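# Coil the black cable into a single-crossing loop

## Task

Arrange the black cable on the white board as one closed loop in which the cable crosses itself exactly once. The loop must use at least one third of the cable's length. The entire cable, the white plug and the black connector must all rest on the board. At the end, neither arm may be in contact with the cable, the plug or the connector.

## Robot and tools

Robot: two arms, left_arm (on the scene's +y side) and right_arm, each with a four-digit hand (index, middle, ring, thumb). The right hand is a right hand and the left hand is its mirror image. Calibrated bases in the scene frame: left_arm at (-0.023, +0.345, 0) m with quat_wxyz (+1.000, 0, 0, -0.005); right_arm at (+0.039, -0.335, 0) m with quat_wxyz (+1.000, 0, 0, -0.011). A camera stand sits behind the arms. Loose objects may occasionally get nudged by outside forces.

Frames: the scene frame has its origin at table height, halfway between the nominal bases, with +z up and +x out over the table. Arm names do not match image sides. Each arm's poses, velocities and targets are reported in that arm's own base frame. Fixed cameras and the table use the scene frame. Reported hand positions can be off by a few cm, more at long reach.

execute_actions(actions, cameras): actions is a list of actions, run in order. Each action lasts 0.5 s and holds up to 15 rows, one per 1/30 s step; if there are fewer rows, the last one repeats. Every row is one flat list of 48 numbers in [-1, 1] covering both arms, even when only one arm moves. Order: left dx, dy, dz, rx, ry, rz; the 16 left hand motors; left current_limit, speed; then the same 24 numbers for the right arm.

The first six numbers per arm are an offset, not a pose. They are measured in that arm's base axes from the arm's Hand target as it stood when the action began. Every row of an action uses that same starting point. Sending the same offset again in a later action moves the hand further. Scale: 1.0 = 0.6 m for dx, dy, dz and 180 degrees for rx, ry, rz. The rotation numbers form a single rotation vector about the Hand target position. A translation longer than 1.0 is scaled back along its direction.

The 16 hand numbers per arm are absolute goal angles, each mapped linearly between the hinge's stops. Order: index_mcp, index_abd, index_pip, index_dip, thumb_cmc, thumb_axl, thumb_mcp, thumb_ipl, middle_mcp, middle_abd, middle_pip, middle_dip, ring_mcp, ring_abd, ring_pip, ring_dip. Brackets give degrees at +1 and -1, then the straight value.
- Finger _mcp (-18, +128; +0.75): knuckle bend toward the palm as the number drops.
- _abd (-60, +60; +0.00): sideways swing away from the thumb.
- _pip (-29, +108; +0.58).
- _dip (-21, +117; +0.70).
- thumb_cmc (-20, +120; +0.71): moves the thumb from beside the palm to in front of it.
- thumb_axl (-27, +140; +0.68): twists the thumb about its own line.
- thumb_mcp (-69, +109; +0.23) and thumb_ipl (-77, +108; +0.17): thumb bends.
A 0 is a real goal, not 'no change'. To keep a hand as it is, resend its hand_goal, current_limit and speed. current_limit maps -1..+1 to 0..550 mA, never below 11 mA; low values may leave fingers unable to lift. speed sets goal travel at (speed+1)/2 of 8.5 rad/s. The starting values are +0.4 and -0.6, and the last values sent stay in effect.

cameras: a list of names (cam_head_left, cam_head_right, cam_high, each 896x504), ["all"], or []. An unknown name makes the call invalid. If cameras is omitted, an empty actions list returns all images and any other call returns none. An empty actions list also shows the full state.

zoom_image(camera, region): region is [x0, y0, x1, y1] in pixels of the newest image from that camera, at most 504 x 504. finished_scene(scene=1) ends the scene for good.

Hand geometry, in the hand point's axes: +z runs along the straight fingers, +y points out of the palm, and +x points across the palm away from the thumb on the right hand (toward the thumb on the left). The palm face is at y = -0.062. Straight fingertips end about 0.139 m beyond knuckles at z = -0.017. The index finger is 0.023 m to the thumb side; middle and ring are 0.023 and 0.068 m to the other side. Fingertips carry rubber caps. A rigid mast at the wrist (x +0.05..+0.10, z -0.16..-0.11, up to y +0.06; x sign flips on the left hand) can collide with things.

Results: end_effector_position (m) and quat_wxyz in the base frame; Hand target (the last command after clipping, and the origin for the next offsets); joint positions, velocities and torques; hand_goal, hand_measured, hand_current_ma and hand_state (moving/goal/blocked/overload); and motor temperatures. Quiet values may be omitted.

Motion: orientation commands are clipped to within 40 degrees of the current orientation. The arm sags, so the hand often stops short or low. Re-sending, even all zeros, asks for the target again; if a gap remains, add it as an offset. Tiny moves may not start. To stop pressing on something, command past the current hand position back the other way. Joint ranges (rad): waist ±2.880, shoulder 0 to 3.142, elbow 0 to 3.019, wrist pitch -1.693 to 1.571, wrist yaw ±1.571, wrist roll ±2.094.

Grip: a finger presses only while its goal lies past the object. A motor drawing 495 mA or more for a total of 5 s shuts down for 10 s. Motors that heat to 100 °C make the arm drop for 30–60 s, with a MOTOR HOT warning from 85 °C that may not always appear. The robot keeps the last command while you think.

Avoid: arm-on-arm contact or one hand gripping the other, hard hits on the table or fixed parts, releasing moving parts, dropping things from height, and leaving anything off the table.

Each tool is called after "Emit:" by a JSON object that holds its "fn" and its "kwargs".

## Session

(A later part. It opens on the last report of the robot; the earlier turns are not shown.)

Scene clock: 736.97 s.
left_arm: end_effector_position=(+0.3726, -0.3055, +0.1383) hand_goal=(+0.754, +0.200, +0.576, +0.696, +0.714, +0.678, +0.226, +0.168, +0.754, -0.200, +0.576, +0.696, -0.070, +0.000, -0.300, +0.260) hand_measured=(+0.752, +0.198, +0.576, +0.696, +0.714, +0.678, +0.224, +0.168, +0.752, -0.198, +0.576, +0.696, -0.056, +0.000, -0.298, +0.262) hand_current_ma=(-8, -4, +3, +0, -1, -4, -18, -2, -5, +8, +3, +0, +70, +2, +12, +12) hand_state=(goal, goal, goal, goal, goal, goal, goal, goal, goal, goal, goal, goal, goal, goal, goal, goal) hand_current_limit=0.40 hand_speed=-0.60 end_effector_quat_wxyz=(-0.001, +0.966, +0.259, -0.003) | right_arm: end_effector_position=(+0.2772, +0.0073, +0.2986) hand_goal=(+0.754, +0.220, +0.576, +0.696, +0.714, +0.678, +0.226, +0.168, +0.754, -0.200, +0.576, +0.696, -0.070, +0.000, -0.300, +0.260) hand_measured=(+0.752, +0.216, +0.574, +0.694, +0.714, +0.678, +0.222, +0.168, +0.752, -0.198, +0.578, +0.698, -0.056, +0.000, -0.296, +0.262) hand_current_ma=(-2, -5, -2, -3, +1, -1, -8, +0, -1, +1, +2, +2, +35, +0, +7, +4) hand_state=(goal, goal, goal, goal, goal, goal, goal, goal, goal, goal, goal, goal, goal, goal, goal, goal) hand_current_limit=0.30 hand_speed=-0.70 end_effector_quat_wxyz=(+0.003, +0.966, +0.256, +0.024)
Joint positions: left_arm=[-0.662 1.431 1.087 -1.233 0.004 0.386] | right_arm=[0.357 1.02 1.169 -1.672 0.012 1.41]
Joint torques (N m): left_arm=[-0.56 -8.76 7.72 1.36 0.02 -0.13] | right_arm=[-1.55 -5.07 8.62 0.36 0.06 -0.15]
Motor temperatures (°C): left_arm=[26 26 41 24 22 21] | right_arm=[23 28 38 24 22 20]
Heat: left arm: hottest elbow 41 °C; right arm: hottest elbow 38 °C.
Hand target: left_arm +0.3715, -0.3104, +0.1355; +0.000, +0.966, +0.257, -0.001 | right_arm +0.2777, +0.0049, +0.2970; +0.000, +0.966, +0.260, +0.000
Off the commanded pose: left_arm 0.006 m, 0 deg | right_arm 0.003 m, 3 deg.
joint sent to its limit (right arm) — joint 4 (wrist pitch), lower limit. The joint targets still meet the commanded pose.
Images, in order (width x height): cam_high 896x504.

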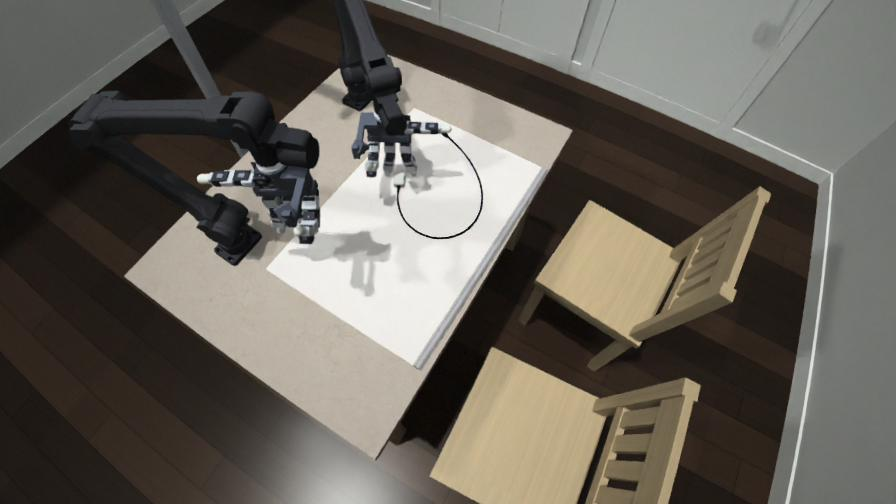

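Emit:
{"fn": "execute_actions", "kwargs": {"actions": [[[0,0,-0.017,0,0,0,0.754,0.2,0.576,0.696,0.714,0.678,0.226,0.168,0.754,-0.2,0.576,0.696,-0.07,0,-0.3,0.26,0.5,-0.6,0.05,0,0,0,0,0,0.754,0.22,0.576,0.696,0.714,0.678,0.226,0.168,0.754,-0.2,0.576,0.696,-0.07,0,-0.3,0.26,0.3,-0.7]],[[0,0,0,0,0,0,0.754,-0.12,0.576,0.696,0.714,0.678,0.226,0.168,0.754,0.12,0.576,0.696,-0.07,0,-0.3,0.26,0.5,-0.7,0,0,0,0,0,0,0.754,0.22,0.576,0.696,0.714,0.678,0.226,0.168,0.754,-0.2,0.576,0.696,-0.07,0,-0.3,0.26,0.3,-0.7]],[[0,0,0,0,0,0,0.754,-0.12,0.576,0.696,0.714,0.678,0.226,0.168,0.754,0.12,0.576,0.696,-0.07,0,-0.3,0.26,0.5,-0.7,0,0,0,0,0,0,0.754,0.22,0.576,0.696,0.714,0.678,0.226,0.168,0.754,-0.2,0.576,0.696,-0.07,0,-0.3,0.26,0.3,-0.7]]], "cameras": ["cam_high"]}}

Emit:
{"fn": "zoom_image", "kwargs": {"camera": "cam_high", "region": [350, 110, 450, 210]}}

Scene clock: 745.93 s.
left_arm: end_effector_position=(+0.3739, -0.3058, +0.1339) hand_goal=(+0.754, -0.120, +0.576, +0.696, +0.714, +0.678, +0.226, +0.168, +0.754, +0.120, +0.576, +0.696, -0.070, +0.000, -0.300, +0.260) hand_measured=(+0.756, +0.118, +0.576, +0.696, +0.714, +0.678, +0.224, +0.168, +0.754, -0.142, +0.576, +0.696, -0.056, +0.000, -0.298, +0.262) hand_current_ma=(+5, +413, +2, +0, -1, -4, -18, -2, -4, -412, +3, +0, +70, +2, +12, +12) hand_state=(goal, blocked, goal, goal, goal, goal, goal, goal, goal, blocked, goal, goal, goal, goal, goal, goal) hand_current_limit=0.50 hand_speed=-0.70 end_effector_quat_wxyz=(+0.003, +0.966, +0.259, +0.002) | right_arm: end_effector_position=(+0.2983, +0.0040, +0.2788) hand_goal=(+0.754, +0.220, +0.576, +0.696, +0.714, +0.678, +0.226, +0.168, +0.754, -0.200, +0.576, +0.696, -0.070, +0.000, -0.300, +0.260) hand_measured=(+0.752, +0.216, +0.574, +0.694, +0.714, +0.678, +0.222, +0.168, +0.752, -0.198, +0.578, +0.698, -0.056, +0.000, -0.296, +0.262) hand_current_ma=(-2, -5, -2, -3, +1, -1, -8, +0, -1, +1, +2, +2, +35, +0, +7, +4) hand_state=(goal, goal, goal, goal, goal, goal, goal, goal, goal, goal, goal, goal, goal, goal, goal, goal) hand_current_limit=0.30 hand_speed=-0.70 end_effector_quat_wxyz=(+0.003, +0.966, +0.256, -0.018)
Joint positions: left_arm=[-0.662 1.431 1.072 -1.205 0 0.385] | right_arm=[0.317 1.12 1.184 -1.672 0.005 1.37]
Joint torques (N m): left_arm=[-0.5 -8.06 7.47 1.39 0.15 -0.12] | right_arm=[-1.32 -7.77 12.03 0.16 0.05 -0.14]
Heat: left arm: hottest elbow 40 °C; right arm: hottest elbow 38 °C.
Hand target: left_arm +0.3716, -0.3104, +0.1253; +0.000, +0.966, +0.257, -0.001 | right_arm +0.3077, +0.0051, +0.2971; +0.000, +0.966, +0.260, +0.000
Off the commanded pose: left_arm 0.010 m, 0 deg | right_arm 0.021 m, 2 deg.
joint sent to its limit (right arm) — joint 4 (wrist pitch), lower limit. The joint targets still meet the commanded pose.
Images, in order (width x height): cam_high 896x504.

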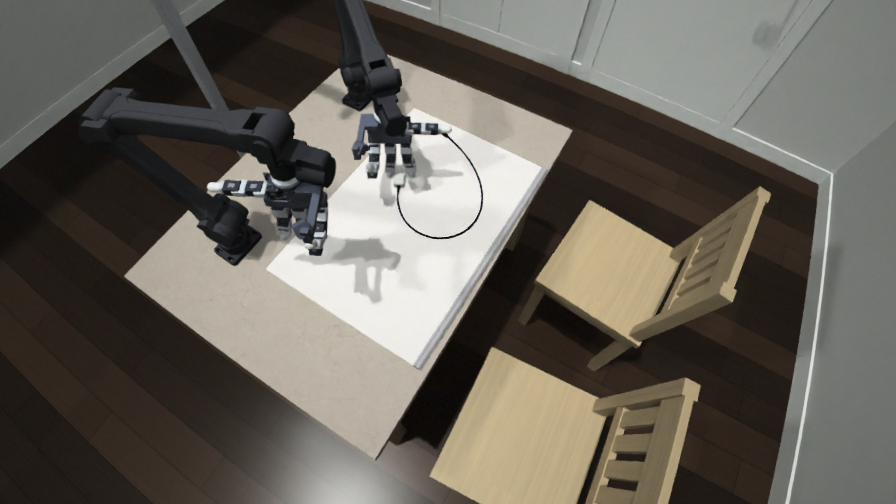

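Scaled by 5.040 from the camera's 896x504 image, which has a finer 1280x720 frame.

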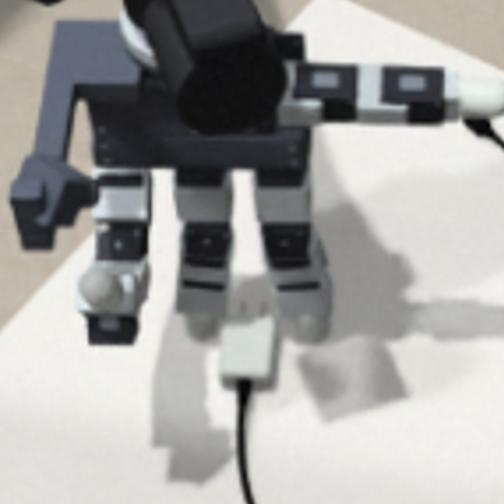

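Emit:
{"fn": "execute_actions", "kwargs": {"actions": [[[0,0,0.018,0,0,0,0.754,-0.12,0.576,0.696,0.714,0.678,0.226,0.168,0.754,0.12,0.576,0.696,-0.07,0,-0.3,0.26,0.5,-0.7,0,0,0,0,0,0,0.754,0.22,0.576,0.696,0.714,0.678,0.226,0.168,0.754,-0.2,0.576,0.696,-0.07,0,-0.3,0.26,0.3,-0.7]],[[0,0,0,0,0,0,0.754,-0.12,0.576,0.696,0.714,0.678,0.226,0.168,0.754,0.12,0.576,0.696,-0.07,0,-0.3,0.26,0.5,-0.7,0,0,0,0,0,0,0.754,0.22,0.576,0.696,0.714,0.678,0.226,0.168,0.754,-0.2,0.576,0.696,-0.07,0,-0.3,0.26,0.3,-0.7]]], "cameras": ["cam_high"]}}

Emit:
{"fn": "zoom_image", "kwargs": {"camera": "cam_high", "region": [350, 110, 450, 210]}}

Scene clock: 759.63 s.
left_arm: end_effector_position=(+0.3735, -0.3054, +0.1347) hand_goal=(+0.754, -0.120, +0.576, +0.696, +0.714, +0.678, +0.226, +0.168, +0.754, +0.120, +0.576, +0.696, -0.070, +0.000, -0.300, +0.260) hand_measured=(+0.752, +0.014, +0.576, +0.696, +0.714, +0.678, +0.224, +0.168, +0.752, -0.070, +0.576, +0.696, -0.056, +0.000, -0.298, +0.262) hand_current_ma=(-5, +413, +2, +0, -1, -4, -18, -2, -11, -412, +1, +0, +70, +2, +12, +12) hand_state=(goal, blocked, goal, goal, goal, goal, goal, goal, goal, blocked, goal, goal, goal, goal, goal, goal) hand_current_limit=0.50 hand_speed=-0.70 end_effector_quat_wxyz=(+0.003, +0.966, +0.259, +0.002) | right_arm: end_effector_position=(+0.2983, +0.0040, +0.2788) hand_goal=(+0.754, +0.220, +0.576, +0.696, +0.714, +0.678, +0.226, +0.168, +0.754, -0.200, +0.576, +0.696, -0.070, +0.000, -0.300, +0.260) hand_measured=(+0.752, +0.216, +0.574, +0.694, +0.714, +0.678, +0.222, +0.168, +0.752, -0.198, +0.578, +0.698, -0.056, +0.000, -0.296, +0.262) hand_current_ma=(-2, -5, -2, -3, +1, -1, -8, +0, -1, +1, +2, +2, +35, +0, +7, +4) hand_state=(goal, goal, goal, goal, goal, goal, goal, goal, goal, goal, goal, goal, goal, goal, goal, goal) hand_current_limit=0.30 hand_speed=-0.70 end_effector_quat_wxyz=(+0.003, +0.966, +0.256, -0.018)
Joint positions: left_arm=[-0.662 1.429 1.072 -1.207 0 0.385] | right_arm=[0.317 1.12 1.184 -1.672 0.005 1.37]
Joint torques (N m): left_arm=[-0.5 -8.59 8.87 0.14 0.16 -0.12] | right_arm=[-1.44 -7.65 12.04 0.14 0.05 -0.15]
Heat: left arm: hottest elbow 39 °C; right arm: hottest elbow 41 °C.
Hand target: left_arm +0.3716, -0.3104, +0.1362; +0.000, +0.966, +0.257, -0.001 | right_arm +0.3077, +0.0051, +0.2971; +0.000, +0.966, +0.260, +0.000
Off the commanded pose: left_arm 0.006 m, 0 deg | right_arm 0.021 m, 2 deg.
joint sent to its limit (right arm) — joint 4 (wrist pitch), lower limit. The joint targets still meet the commanded pose.
Images, in order (width x height): cam_high 896x504.

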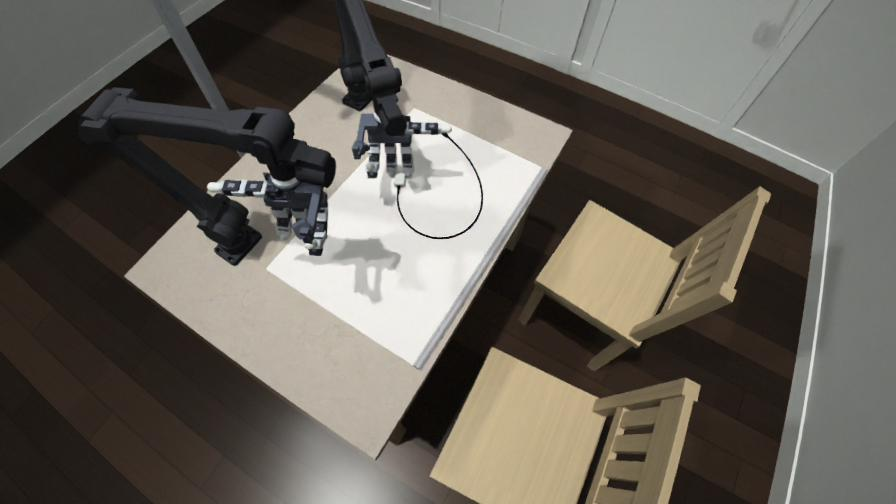

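Scaled by 5.040 from the camera's 896x504 image, which has a finer 1280x720 frame.

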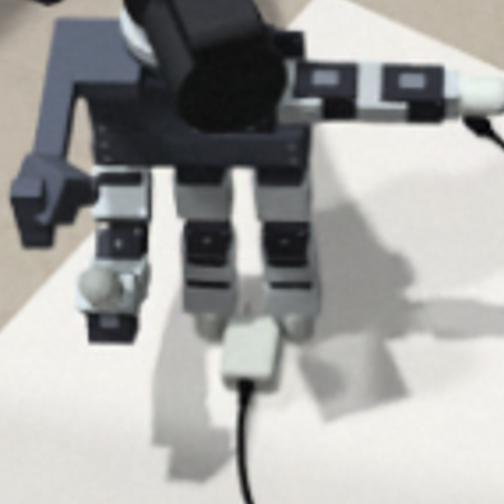

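Emit:
{"fn": "execute_actions", "kwargs": {"actions": [[[0,0,0.13,0,0,0,0.754,-0.12,0.576,0.696,0.714,0.678,0.226,0.168,0.754,0.12,0.576,0.696,-0.07,0,-0.3,0.26,0.5,-0.7,0,0,0,0,0,0,0.754,0.22,0.576,0.696,0.714,0.678,0.226,0.168,0.754,-0.2,0.576,0.696,-0.07,0,-0.3,0.26,0.3,-0.7]],[[0.06,0.105,0.02,0,0,-0.111,0.754,-0.12,0.576,0.696,0.714,0.678,0.226,0.168,0.754,0.12,0.576,0.696,-0.07,0,-0.3,0.26,0.5,-0.7,0,0,0,0,0,0,0.754,0.22,0.576,0.696,0.714,0.678,0.226,0.168,0.754,-0.2,0.576,0.696,-0.07,0,-0.3,0.26,0.3,-0.7]]], "cameras": ["cam_high","cam_head_left"]}}

Emit:
{"fn": "zoom_image", "kwargs": {"camera": "cam_high", "region": [350, 90, 520, 250]}}

Scene clock: 780.03 s.
left_arm: end_effector_position=(+0.3913, -0.2403, +0.2049) hand_goal=(+0.754, -0.120, +0.576, +0.696, +0.714, +0.678, +0.226, +0.168, +0.754, +0.120, +0.576, +0.696, -0.070, +0.000, -0.300, +0.260) hand_measured=(+0.750, +0.010, +0.576, +0.696, +0.714, +0.678, +0.224, +0.168, +0.754, -0.066, +0.576, +0.696, -0.056, +0.000, -0.298, +0.262) hand_current_ma=(-16, +413, -2, +0, +0, -4, -18, -2, +1, -412, +0, +0, +69, +2, +12, +12) hand_state=(goal, blocked, goal, goal, goal, goal, goal, goal, goal, blocked, goal, goal, goal, goal, goal, goal) hand_current_limit=0.50 hand_speed=-0.70 end_effector_quat_wxyz=(-0.011, +0.996, +0.091, -0.014) | right_arm: end_effector_position=(+0.2983, +0.0040, +0.2788) hand_goal=(+0.754, +0.220, +0.576, +0.696, +0.714, +0.678, +0.226, +0.168, +0.754, -0.200, +0.576, +0.696, -0.070, +0.000, -0.300, +0.260) hand_measured=(+0.752, +0.216, +0.574, +0.694, +0.714, +0.678, +0.222, +0.168, +0.752, -0.198, +0.578, +0.698, -0.056, +0.000, -0.296, +0.262) hand_current_ma=(-2, -5, -2, -3, +1, -1, -8, +0, -1, +1, +2, +2, +35, +0, +7, +4) hand_state=(goal, goal, goal, goal, goal, goal, goal, goal, goal, goal, goal, goal, goal, goal, goal, goal) hand_current_limit=0.30 hand_speed=-0.70 end_effector_quat_wxyz=(+0.003, +0.966, +0.256, -0.018)
Joint positions: left_arm=[-0.428 1.389 1.23 -1.448 -0.005 0.96] | right_arm=[0.317 1.12 1.184 -1.672 0.005 1.37]
Joint torques (N m): left_arm=[0.91 -8.12 12.6 0.16 0.23 0.07] | right_arm=[-1.38 -7.77 12.04 0.17 0.05 -0.15]
Motor temperatures (°C): left_arm=[25 27 39 24 22 21] | right_arm=[23 27 44 24 22 20]
Heat: left arm: hottest elbow 39 °C; right arm: hottest elbow 44 °C.
Hand target: left_arm +0.4076, -0.2473, +0.2262; +0.000, +0.996, +0.086, -0.001 | right_arm +0.3077, +0.0051, +0.2971; +0.000, +0.966, +0.260, +0.000
Off the commanded pose: left_arm 0.028 m, 2 deg | right_arm 0.021 m, 2 deg.
joint sent to its limit (right arm) — joint 4 (wrist pitch), lower limit. The joint targets still meet the commanded pose.
Images, in order (width x height): cam_head_left 896x504, cam_high 896x504.

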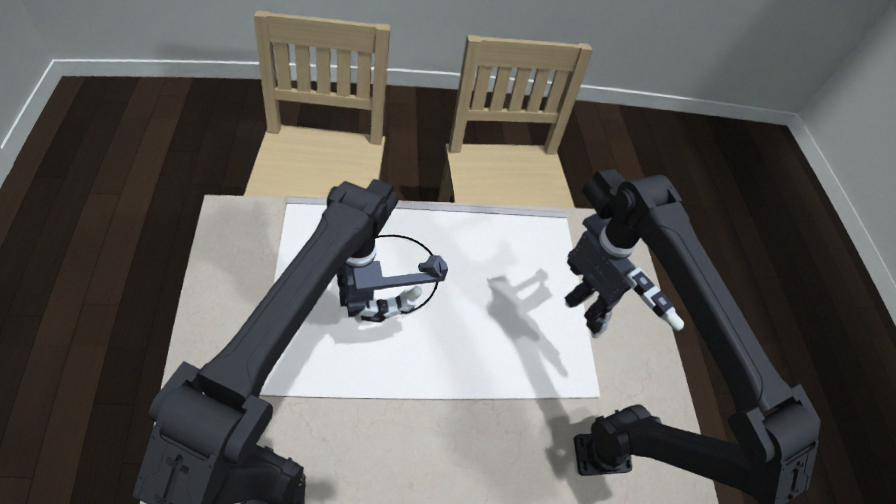

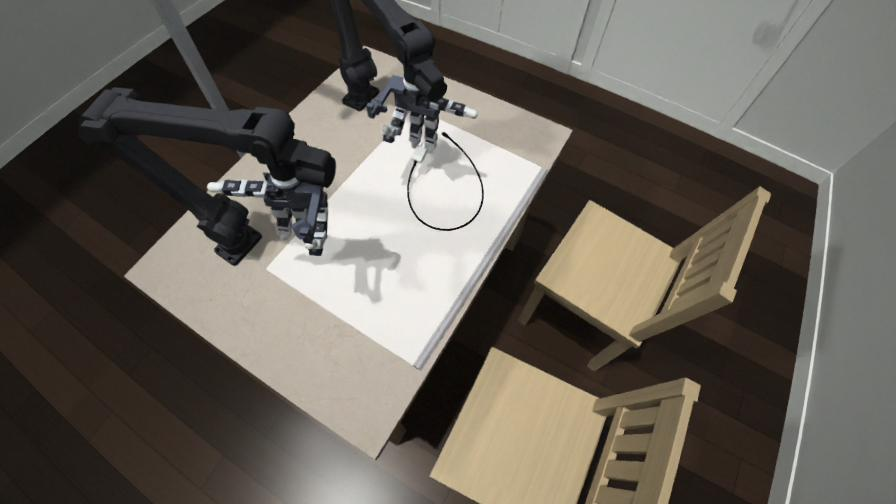

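Scaled by 2.965 from the camera's 896x504 image, which has a finer 1280x720 frame.

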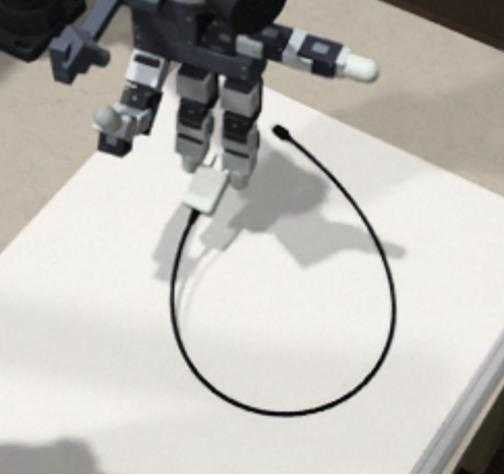

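Emit:
{"fn": "execute_actions", "kwargs": {"actions": [[[0.06,0.105,0.02,0,0,-0.111,0.754,-0.12,0.576,0.696,0.714,0.678,0.226,0.168,0.754,0.12,0.576,0.696,-0.07,0,-0.3,0.26,0.5,-0.7,0,0,0,0,0,0,0.754,0.22,0.576,0.696,0.714,0.678,0.226,0.168,0.754,-0.2,0.576,0.696,-0.07,0,-0.3,0.26,0.3,-0.7]],[[0.06,0.105,0,0,0,-0.111,0.754,-0.12,0.576,0.696,0.714,0.678,0.226,0.168,0.754,0.12,0.576,0.696,-0.07,0,-0.3,0.26,0.5,-0.7,0,0,0,0,0,0,0.754,0.22,0.576,0.696,0.714,0.678,0.226,0.168,0.754,-0.2,0.576,0.696,-0.07,0,-0.3,0.26,0.3,-0.7]]], "cameras": ["cam_high","cam_head_left"]}}

Emit:
{"fn": "zoom_image", "kwargs": {"camera": "cam_high", "region": [380, 70, 560, 230]}}

Scene clock: 787.00 s.
left_arm: end_effector_position=(+0.4656, -0.1150, +0.2201) hand_goal=(+0.754, -0.120, +0.576, +0.696, +0.714, +0.678, +0.226, +0.168, +0.754, +0.120, +0.576, +0.696, -0.070, +0.000, -0.300, +0.260) hand_measured=(+0.752, +0.008, +0.576, +0.696, +0.714, +0.678, +0.224, +0.168, +0.754, -0.066, +0.576, +0.696, -0.056, +0.000, -0.298, +0.262) hand_current_ma=(-11, +413, -2, +0, -2, -4, -18, -2, +1, -412, +2, +0, +69, +2, +12, +12) hand_state=(goal, blocked, goal, goal, goal, goal, goal, goal, goal, blocked, goal, goal, goal, goal, goal, goal) hand_current_limit=0.50 hand_speed=-0.70 end_effector_quat_wxyz=(+0.001, +0.969, -0.248, -0.018) | right_arm: end_effector_position=(+0.2983, +0.0040, +0.2788) hand_goal=(+0.754, +0.220, +0.576, +0.696, +0.714, +0.678, +0.226, +0.168, +0.754, -0.200, +0.576, +0.696, -0.070, +0.000, -0.300, +0.260) hand_measured=(+0.752, +0.216, +0.574, +0.694, +0.714, +0.678, +0.222, +0.168, +0.752, -0.198, +0.578, +0.698, -0.056, +0.000, -0.296, +0.262) hand_current_ma=(-2, -5, -2, -3, +1, -1, -8, +0, -1, +1, +2, +2, +35, +0, +7, +4) hand_state=(goal, goal, goal, goal, goal, goal, goal, goal, goal, goal, goal, goal, goal, goal, goal, goal) hand_current_limit=0.30 hand_speed=-0.70 end_effector_quat_wxyz=(+0.003, +0.966, +0.256, -0.018)
Joint positions: left_arm=[-0.061 1.641 1.546 -1.513 -0.004 2.01] | right_arm=[0.317 1.12 1.184 -1.672 0.005 1.37]
Joint torques (N m): left_arm=[-0.38 -11.87 12.63 0.01 0.31 0.09] | right_arm=[-1.32 -7.71 12.04 0.17 0.05 -0.14]
Heat: left arm: hottest elbow 39 °C; right arm: hottest elbow 44 °C.
Hand target: left_arm +0.4796, -0.1214, +0.2382; +0.000, +0.966, -0.260, -0.001 | right_arm +0.3077, +0.0051, +0.2971; +0.000, +0.966, +0.260, +0.000
Off the commanded pose: left_arm 0.024 m, 2 deg | right_arm 0.021 m, 2 deg.
joint sent to its limit (right arm) — joint 4 (wrist pitch), lower limit. The joint targets still meet the commanded pose.
Images, in order (width x height): cam_head_left 896x504, cam_high 896x504.

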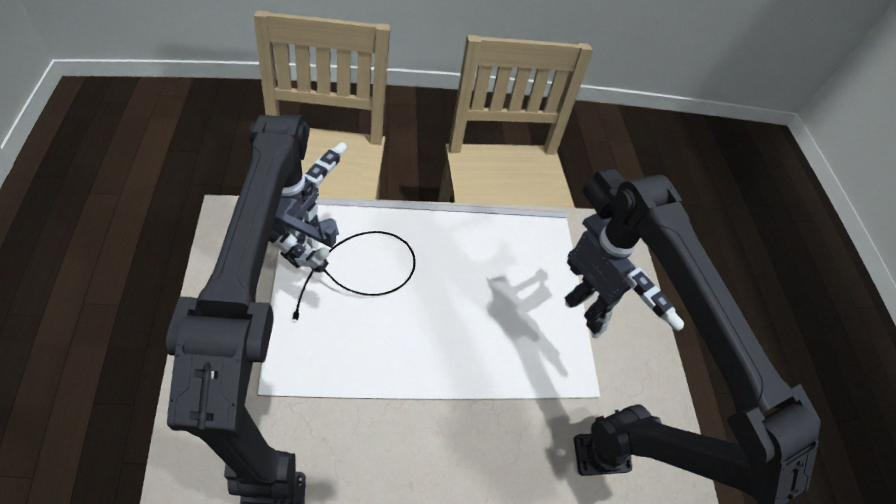

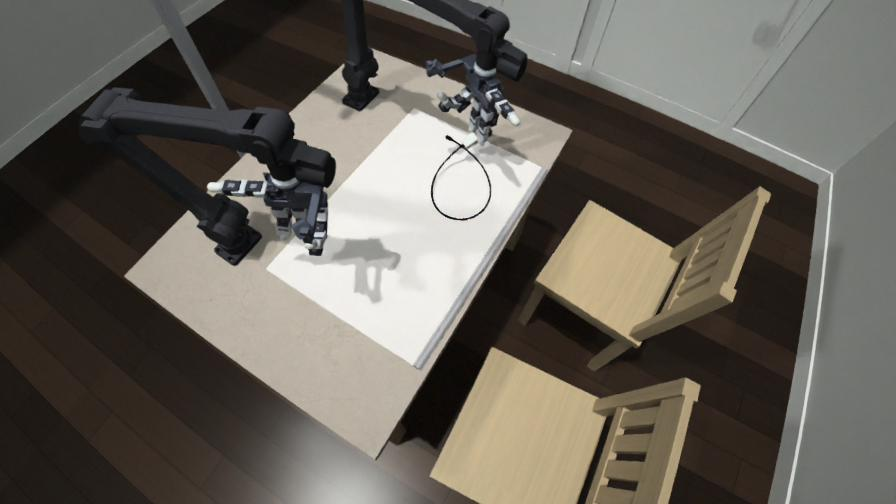

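Scaled by 2.800 from the camera's 896x504 image, which has a finer 1280x720 frame.

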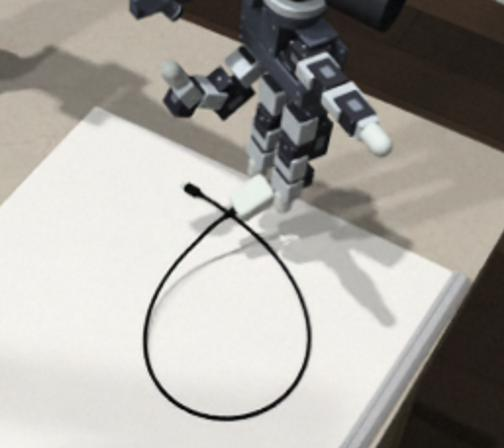

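Emit:
{"fn": "execute_actions", "kwargs": {"actions": [[[0.08,0,-0.03,0,0,0,0.754,-0.12,0.576,0.696,0.714,0.678,0.226,0.168,0.754,0.12,0.576,0.696,-0.07,0,-0.3,0.26,0.5,-0.7,0,0,0,0,0,0,0.754,0.22,0.576,0.696,0.714,0.678,0.226,0.168,0.754,-0.2,0.576,0.696,-0.07,0,-0.3,0.26,0.3,-0.7]],[[0,0,-0.08,0,0,0,0.754,-0.12,0.576,0.696,0.714,0.678,0.226,0.168,0.754,0.12,0.576,0.696,-0.07,0,-0.3,0.26,0.5,-0.7,0,0,0,0,0,0,0.754,0.22,0.576,0.696,0.714,0.678,0.226,0.168,0.754,-0.2,0.576,0.696,-0.07,0,-0.3,0.26,0.3,-0.7]]], "cameras": ["cam_high","cam_head_left"]}}

Emit:
{"fn": "zoom_image", "kwargs": {"camera": "cam_high", "region": [380, 70, 560, 230]}}

Scene clock: 805.60 s.
left_arm: end_effector_position=(+0.5253, -0.1187, +0.1783) hand_goal=(+0.754, -0.120, +0.576, +0.696, +0.714, +0.678, +0.226, +0.168, +0.754, +0.120, +0.576, +0.696, -0.070, +0.000, -0.300, +0.260) hand_measured=(+0.746, +0.008, +0.574, +0.696, +0.714, +0.678, +0.224, +0.168, +0.758, -0.066, +0.578, +0.696, -0.056, +0.000, -0.298, +0.262) hand_current_ma=(-37, +413, -11, +0, -3, -4, -18, -2, +21, -412, +9, +0, +69, +2, +12, +12) hand_state=(goal, blocked, goal, goal, goal, goal, goal, goal, goal, blocked, goal, goal, goal, goal, goal, goal) hand_current_limit=0.50 hand_speed=-0.70 end_effector_quat_wxyz=(-0.001, +0.967, -0.254, -0.002) | right_arm: end_effector_position=(+0.2983, +0.0040, +0.2788) hand_goal=(+0.754, +0.220, +0.576, +0.696, +0.714, +0.678, +0.226, +0.168, +0.754, -0.200, +0.576, +0.696, -0.070, +0.000, -0.300, +0.260) hand_measured=(+0.752, +0.216, +0.574, +0.694, +0.714, +0.678, +0.222, +0.168, +0.752, -0.198, +0.578, +0.698, -0.056, +0.000, -0.296, +0.262) hand_current_ma=(-2, -5, -2, -3, +1, -1, -8, +0, -1, +1, +2, +2, +35, +0, +7, +4) hand_state=(goal, goal, goal, goal, goal, goal, goal, goal, goal, goal, goal, goal, goal, goal, goal, goal) hand_current_limit=0.30 hand_speed=-0.70 end_effector_quat_wxyz=(+0.003, +0.966, +0.256, -0.018)
Joint positions: left_arm=[-0.061 1.793 1.638 -1.419 -0.003 2.022] | right_arm=[0.317 1.12 1.184 -1.672 0.005 1.37]
Joint torques (N m): left_arm=[0.09 -13.86 8.16 1.11 0.3 0.03] | right_arm=[-1.38 -7.77 12.05 0.16 0.05 -0.15]
Heat: left arm: hottest elbow 40 °C; right arm: hottest elbow 45 °C.
Hand target: left_arm +0.5275, -0.1214, +0.1721; +0.000, +0.966, -0.260, -0.001 | right_arm +0.3077, +0.0051, +0.2971; +0.000, +0.966, +0.260, +0.000
Off the commanded pose: left_arm 0.007 m, 1 deg | right_arm 0.021 m, 2 deg.
joint sent to its limit (right arm) — joint 4 (wrist pitch), lower limit. The joint targets still meet the commanded pose.
Images, in order (width x height): cam_head_left 896x504, cam_high 896x504.

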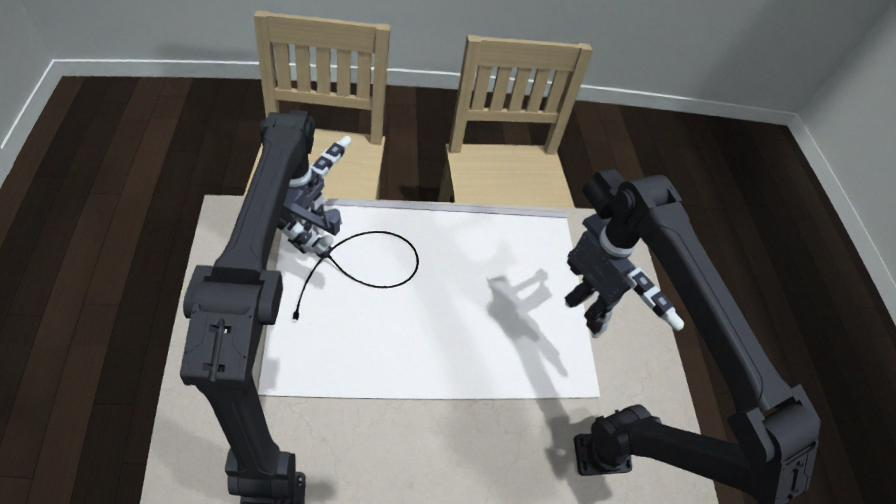

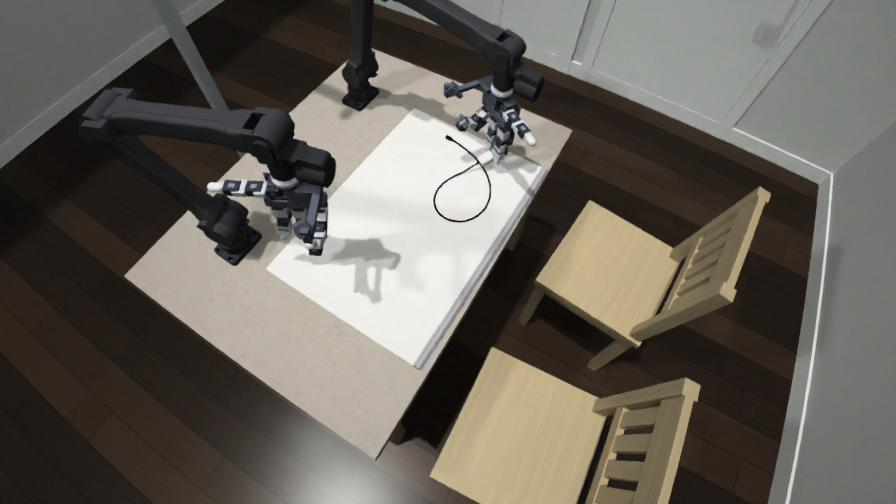

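Scaled by 2.800 from the camera's 896x504 image, which has a finer 1280x720 frame.

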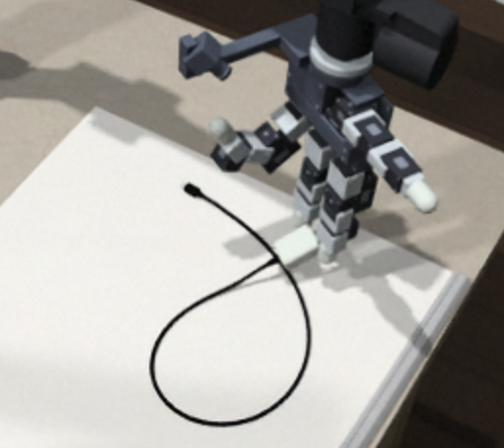

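Emit:
{"fn": "execute_actions", "kwargs": {"actions": [[[0.017,0.047,0,0,0,0,0.754,-0.12,0.576,0.696,0.714,0.678,0.226,0.168,0.754,0.12,0.576,0.696,-0.07,0,-0.3,0.26,0.5,-0.7,0,0,0,0,0,0,0.754,0.22,0.576,0.696,0.714,0.678,0.226,0.168,0.754,-0.2,0.576,0.696,-0.07,0,-0.3,0.26,0.3,-0.7]],[[0,0,-0.05,0,0,0,0.754,-0.12,0.576,0.696,0.714,0.678,0.226,0.168,0.754,0.12,0.576,0.696,-0.07,0,-0.3,0.26,0.5,-0.7,0,0,0,0,0,0,0.754,0.22,0.576,0.696,0.714,0.678,0.226,0.168,0.754,-0.2,0.576,0.696,-0.07,0,-0.3,0.26,0.3,-0.7]]], "cameras": ["cam_high","cam_head_left"]}}

Emit:
{"fn": "zoom_image", "kwargs": {"camera": "cam_high", "region": [380, 70, 560, 230]}}

Scene clock: 823.27 s.
left_arm: end_effector_position=(+0.5348, -0.0956, +0.1479) hand_goal=(+0.754, -0.120, +0.576, +0.696, +0.714, +0.678, +0.226, +0.168, +0.754, +0.120, +0.576, +0.696, -0.070, +0.000, -0.300, +0.260) hand_measured=(+0.746, +0.006, +0.574, +0.696, +0.714, +0.678, +0.224, +0.168, +0.758, -0.066, +0.578, +0.696, -0.056, +0.000, -0.298, +0.262) hand_current_ma=(-40, +412, -13, +0, -3, -4, -18, -2, +22, -412, +9, +0, +69, +2, +12, +12) hand_state=(goal, blocked, goal, goal, goal, goal, goal, goal, goal, blocked, goal, goal, goal, goal, goal, goal) hand_current_limit=0.50 hand_speed=-0.70 end_effector_quat_wxyz=(-0.001, +0.966, -0.257, -0.002) | right_arm: end_effector_position=(+0.2983, +0.0040, +0.2788) hand_goal=(+0.754, +0.220, +0.576, +0.696, +0.714, +0.678, +0.226, +0.168, +0.754, -0.200, +0.576, +0.696, -0.070, +0.000, -0.300, +0.260) hand_measured=(+0.752, +0.216, +0.574, +0.694, +0.714, +0.678, +0.222, +0.168, +0.752, -0.198, +0.578, +0.698, -0.056, +0.000, -0.296, +0.262) hand_current_ma=(-2, -5, -2, -3, +1, -1, -8, +0, -1, +1, +2, +2, +35, +0, +7, +4) hand_state=(goal, goal, goal, goal, goal, goal, goal, goal, goal, goal, goal, goal, goal, goal, goal, goal) hand_current_limit=0.30 hand_speed=-0.70 end_effector_quat_wxyz=(+0.003, +0.966, +0.256, -0.018)
Joint positions: left_arm=[-0.019 1.833 1.614 -1.355 -0.002 2.072] | right_arm=[0.317 1.12 1.184 -1.672 0.005 1.37]
Joint torques (N m): left_arm=[0.91 -14.33 8.16 1.16 0.26 0.04] | right_arm=[-1.32 -7.71 12.04 0.16 0.05 -0.15]
Heat: left arm: hottest elbow 40 °C; right arm: hottest elbow 46 °C.
Hand target: left_arm +0.5377, -0.0932, +0.1421; +0.000, +0.966, -0.260, -0.001 | right_arm +0.3077, +0.0051, +0.2971; +0.000, +0.966, +0.260, +0.000
Off the commanded pose: left_arm 0.007 m, 0 deg | right_arm 0.021 m, 2 deg.
joint sent to its limit (left arm) — joint 6 (wrist roll), upper limit. The joint targets still meet the commanded pose.
joint sent to its limit (right arm) — joint 4 (wrist pitch), lower limit. The joint targets still meet the commanded pose.
Images, in order (width x height): cam_head_left 896x504, cam_high 896x504.

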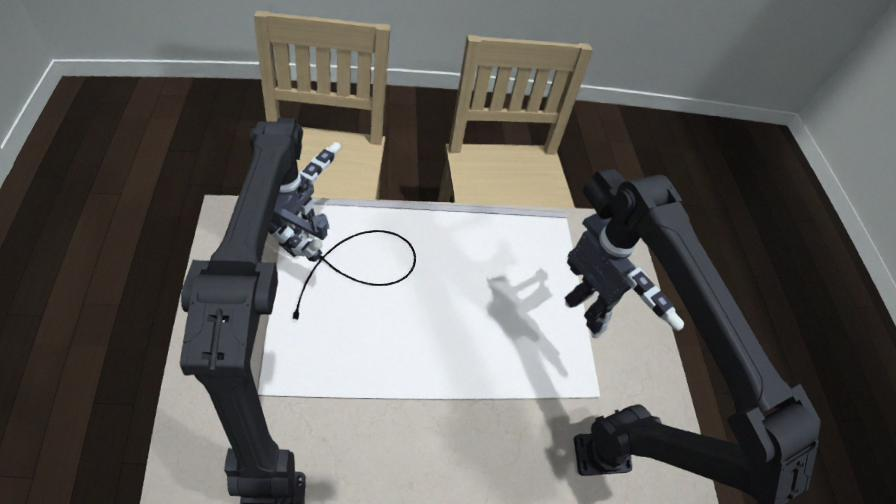

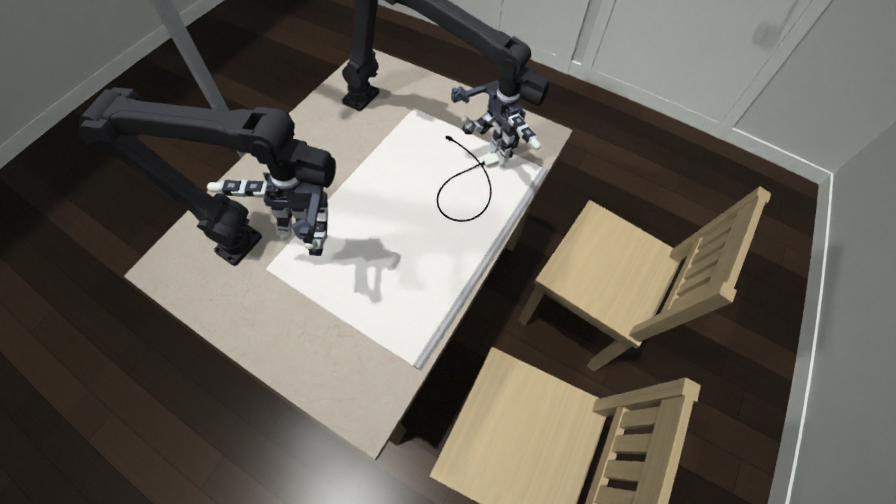

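Scaled by 2.800 from the camera's 896x504 image, which has a finer 1280x720 frame.

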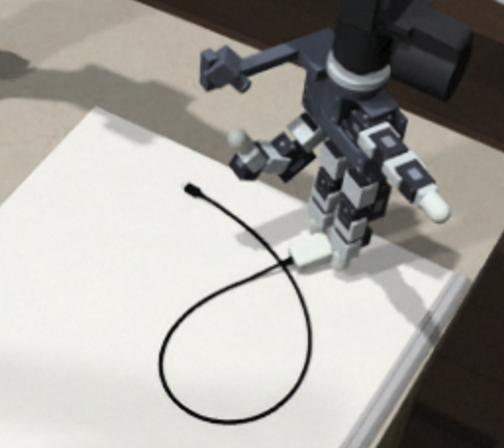

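Emit:
{"fn": "execute_actions", "kwargs": {"actions": [[[0.036,0.017,0,0,0,0,0.754,-0.12,0.576,0.696,0.714,0.678,0.226,0.168,0.754,0.12,0.576,0.696,-0.07,0,-0.3,0.26,0.5,-0.7,0,0,0,0,0,0,0.754,0.22,0.576,0.696,0.714,0.678,0.226,0.168,0.754,-0.2,0.576,0.696,-0.07,0,-0.3,0.26,0.3,-0.7]],[[0,0,-0.022,0,0,0,0.754,-0.12,0.576,0.696,0.714,0.678,0.226,0.168,0.754,0.12,0.576,0.696,-0.07,0,-0.3,0.26,0.5,-0.7,0,0,0,0,0,0,0.754,0.22,0.576,0.696,0.714,0.678,0.226,0.168,0.754,-0.2,0.576,0.696,-0.07,0,-0.3,0.26,0.3,-0.7]]], "cameras": ["cam_high","cam_head_left"]}}

Emit:
{"fn": "zoom_image", "kwargs": {"camera": "cam_high", "region": [420, 100, 560, 230]}}

Scene clock: 836.30 s.
left_arm: end_effector_position=(+0.5438, -0.0893, +0.1370) hand_goal=(+0.754, -0.120, +0.576, +0.696, +0.714, +0.678, +0.226, +0.168, +0.754, +0.120, +0.576, +0.696, -0.070, +0.000, -0.300, +0.260) hand_measured=(+0.734, -0.008, +0.566, +0.692, +0.714, +0.678, +0.222, +0.168, +0.762, -0.066, +0.580, +0.696, -0.056, +0.000, -0.298, +0.262) hand_current_ma=(-99, +413, -44, -17, -2, -4, -24, -2, +36, -412, +17, +2, +69, +2, +12, +12) hand_state=(goal, blocked, goal, goal, goal, goal, goal, goal, goal, blocked, goal, goal, goal, goal, goal, goal) hand_current_limit=0.50 hand_speed=-0.70 end_effector_quat_wxyz=(-0.001, +0.968, -0.252, -0.009) | right_arm: end_effector_position=(+0.2983, +0.0040, +0.2788) hand_goal=(+0.754, +0.220, +0.576, +0.696, +0.714, +0.678, +0.226, +0.168, +0.754, -0.200, +0.576, +0.696, -0.070, +0.000, -0.300, +0.260) hand_measured=(+0.752, +0.216, +0.574, +0.694, +0.714, +0.678, +0.222, +0.168, +0.752, -0.198, +0.578, +0.698, -0.056, +0.000, -0.296, +0.262) hand_current_ma=(-2, -5, -2, -3, +1, -1, -8, +0, -1, +1, +2, +2, +35, +0, +7, +4) hand_state=(goal, goal, goal, goal, goal, goal, goal, goal, goal, goal, goal, goal, goal, goal, goal, goal) hand_current_limit=0.30 hand_speed=-0.70 end_effector_quat_wxyz=(+0.003, +0.966, +0.256, -0.018)
Joint positions: left_arm=[-0.008 1.869 1.637 -1.355 -0.006 2.073] | right_arm=[0.317 1.12 1.184 -1.672 0.005 1.37]
Joint torques (N m): left_arm=[1.49 -13.16 10.13 1.42 0.19 0.03] | right_arm=[-1.38 -7.77 12.05 0.14 0.05 -0.15]
Heat: left arm: hottest elbow 39 °C; right arm: hottest elbow 47 °C.
Hand target: left_arm +0.5593, -0.0830, +0.1288; +0.000, +0.966, -0.260, -0.001 | right_arm +0.3077, +0.0051, +0.2971; +0.000, +0.966, +0.260, +0.000
Off the commanded pose: left_arm 0.019 m, 1 deg | right_arm 0.021 m, 2 deg.
joint sent to its limit (left arm) — joint 6 (wrist roll), upper limit. The joint targets still meet the commanded pose.
joint sent to its limit (right arm) — joint 4 (wrist pitch), lower limit. The joint targets still meet the commanded pose.
Images, in order (width x height): cam_head_left 896x504, cam_high 896x504.

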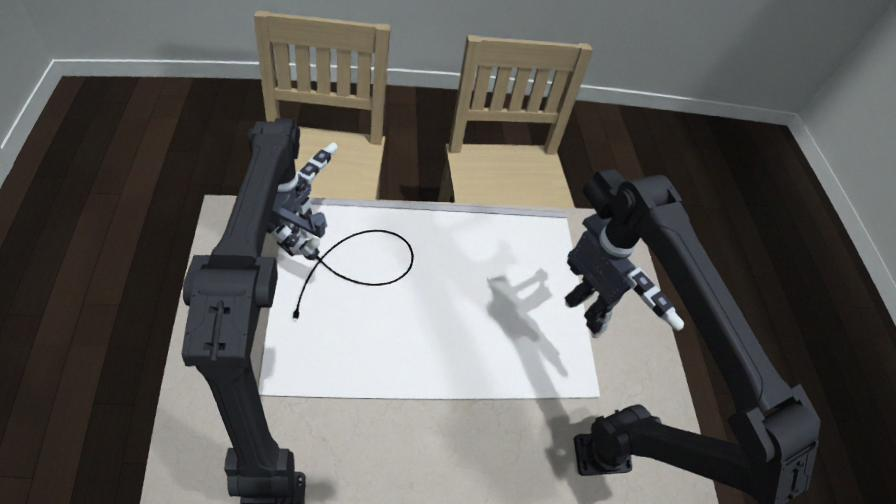

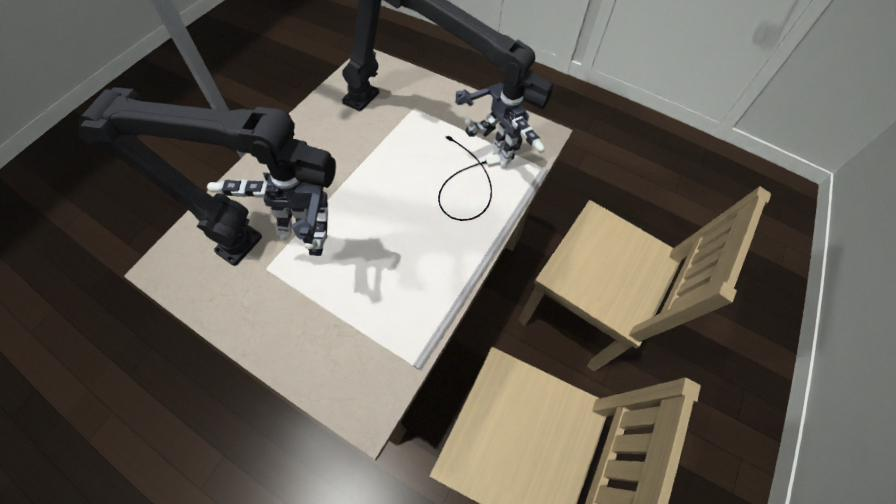

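Scaled by 3.600 from the camera's 896x504 image, which has a finer 1280x720 frame.

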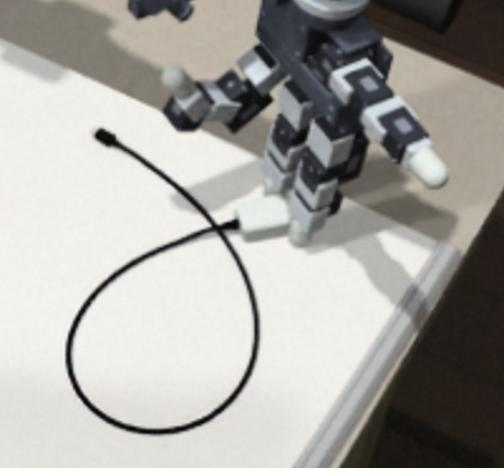

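Emit:
{"fn": "execute_actions", "kwargs": {"actions": [[[0.01,0.01,0.025,0,0,0,0.754,-0.12,0.576,0.696,0.714,0.678,0.226,0.168,0.754,0.12,0.576,0.696,-0.07,0,-0.3,0.26,0.5,-0.7,0,0,0,0,0,0,0.754,0.22,0.576,0.696,0.714,0.678,0.226,0.168,0.754,-0.2,0.576,0.696,-0.07,0,-0.3,0.26,0.3,-0.7]],[[0,0,0,0,0,0,0.754,-0.12,0.576,0.696,0.714,0.678,0.226,0.168,0.754,0.12,0.576,0.696,-0.07,0,-0.3,0.26,0.5,-0.7,0,0,0,0,0,0,0.754,0.22,0.576,0.696,0.714,0.678,0.226,0.168,0.754,-0.2,0.576,0.696,-0.07,0,-0.3,0.26,0.3,-0.7]]], "cameras": ["cam_high","cam_head_left"]}}

Emit:
{"fn": "zoom_image", "kwargs": {"camera": "cam_high", "region": [420, 100, 560, 230]}}

Scene clock: 851.57 s.
left_arm: end_effector_position=(+0.5470, -0.0852, +0.1376) hand_goal=(+0.754, -0.120, +0.576, +0.696, +0.714, +0.678, +0.226, +0.168, +0.754, +0.120, +0.576, +0.696, -0.070, +0.000, -0.300, +0.260) hand_measured=(+0.726, -0.010, +0.562, +0.690, +0.714, +0.678, +0.222, +0.168, +0.762, -0.066, +0.580, +0.696, -0.056, +0.000, -0.298, +0.262) hand_current_ma=(-143, +413, -69, -31, -2, -4, -24, -2, +38, -412, +18, +3, +69, +2, +12, +12) hand_state=(blocked, blocked, goal, goal, goal, goal, goal, goal, goal, blocked, goal, goal, goal, goal, goal, goal) hand_current_limit=0.50 hand_speed=-0.70 end_effector_quat_wxyz=(+0.000, +0.968, -0.249, -0.013) | right_arm: end_effector_position=(+0.2983, +0.0040, +0.2788) hand_goal=(+0.754, +0.220, +0.576, +0.696, +0.714, +0.678, +0.226, +0.168, +0.754, -0.200, +0.576, +0.696, -0.070, +0.000, -0.300, +0.260) hand_measured=(+0.752, +0.216, +0.574, +0.694, +0.714, +0.678, +0.222, +0.168, +0.752, -0.198, +0.578, +0.698, -0.056, +0.000, -0.296, +0.262) hand_current_ma=(-2, -5, -2, -3, +1, -1, -8, +0, -1, +1, +2, +2, +35, +0, +7, +4) hand_state=(goal, goal, goal, goal, goal, goal, goal, goal, goal, goal, goal, goal, goal, goal, goal, goal) hand_current_limit=0.30 hand_speed=-0.70 end_effector_quat_wxyz=(+0.003, +0.966, +0.256, -0.018)
Joint positions: left_arm=[-0.001 1.881 1.656 -1.371 -0.007 2.074] | right_arm=[0.317 1.12 1.184 -1.672 0.005 1.37]
Joint torques (N m): left_arm=[1.67 -13.98 12.08 0.21 0.11 0.02] | right_arm=[-1.32 -7.77 12.04 0.16 0.05 -0.15]
Heat: left arm: hottest elbow 40 °C; right arm: hottest elbow 47 °C.
Hand target: left_arm +0.5653, -0.0770, +0.1438; +0.000, +0.966, -0.260, -0.001 | right_arm +0.3077, +0.0051, +0.2971; +0.000, +0.966, +0.260, +0.000
Off the commanded pose: left_arm 0.021 m, 2 deg | right_arm 0.021 m, 2 deg.
joint sent to its limit (left arm) — joint 6 (wrist roll), upper limit. The joint targets still meet the commanded pose.
joint sent to its limit (right arm) — joint 4 (wrist pitch), lower limit. The joint targets still meet the commanded pose.
Images, in order (width x height): cam_head_left 896x504, cam_high 896x504.

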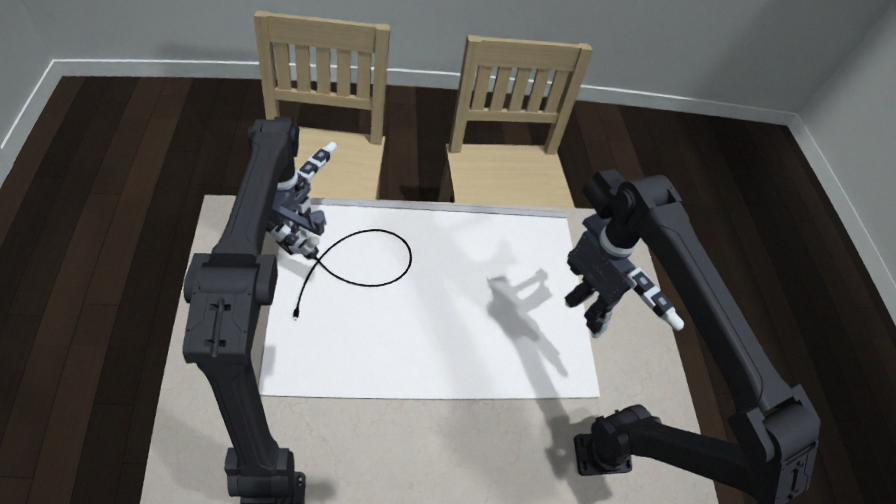

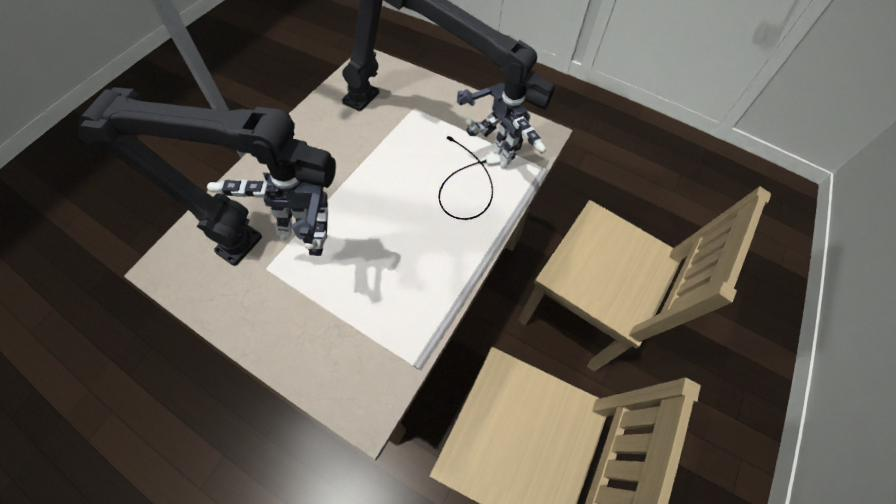

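Scaled by 3.600 from the camera's 896x504 image, which has a finer 1280x720 frame.

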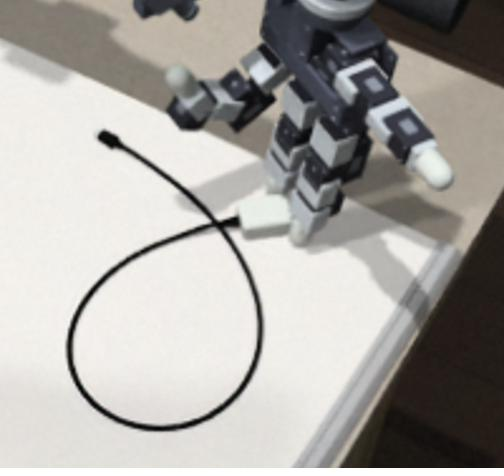

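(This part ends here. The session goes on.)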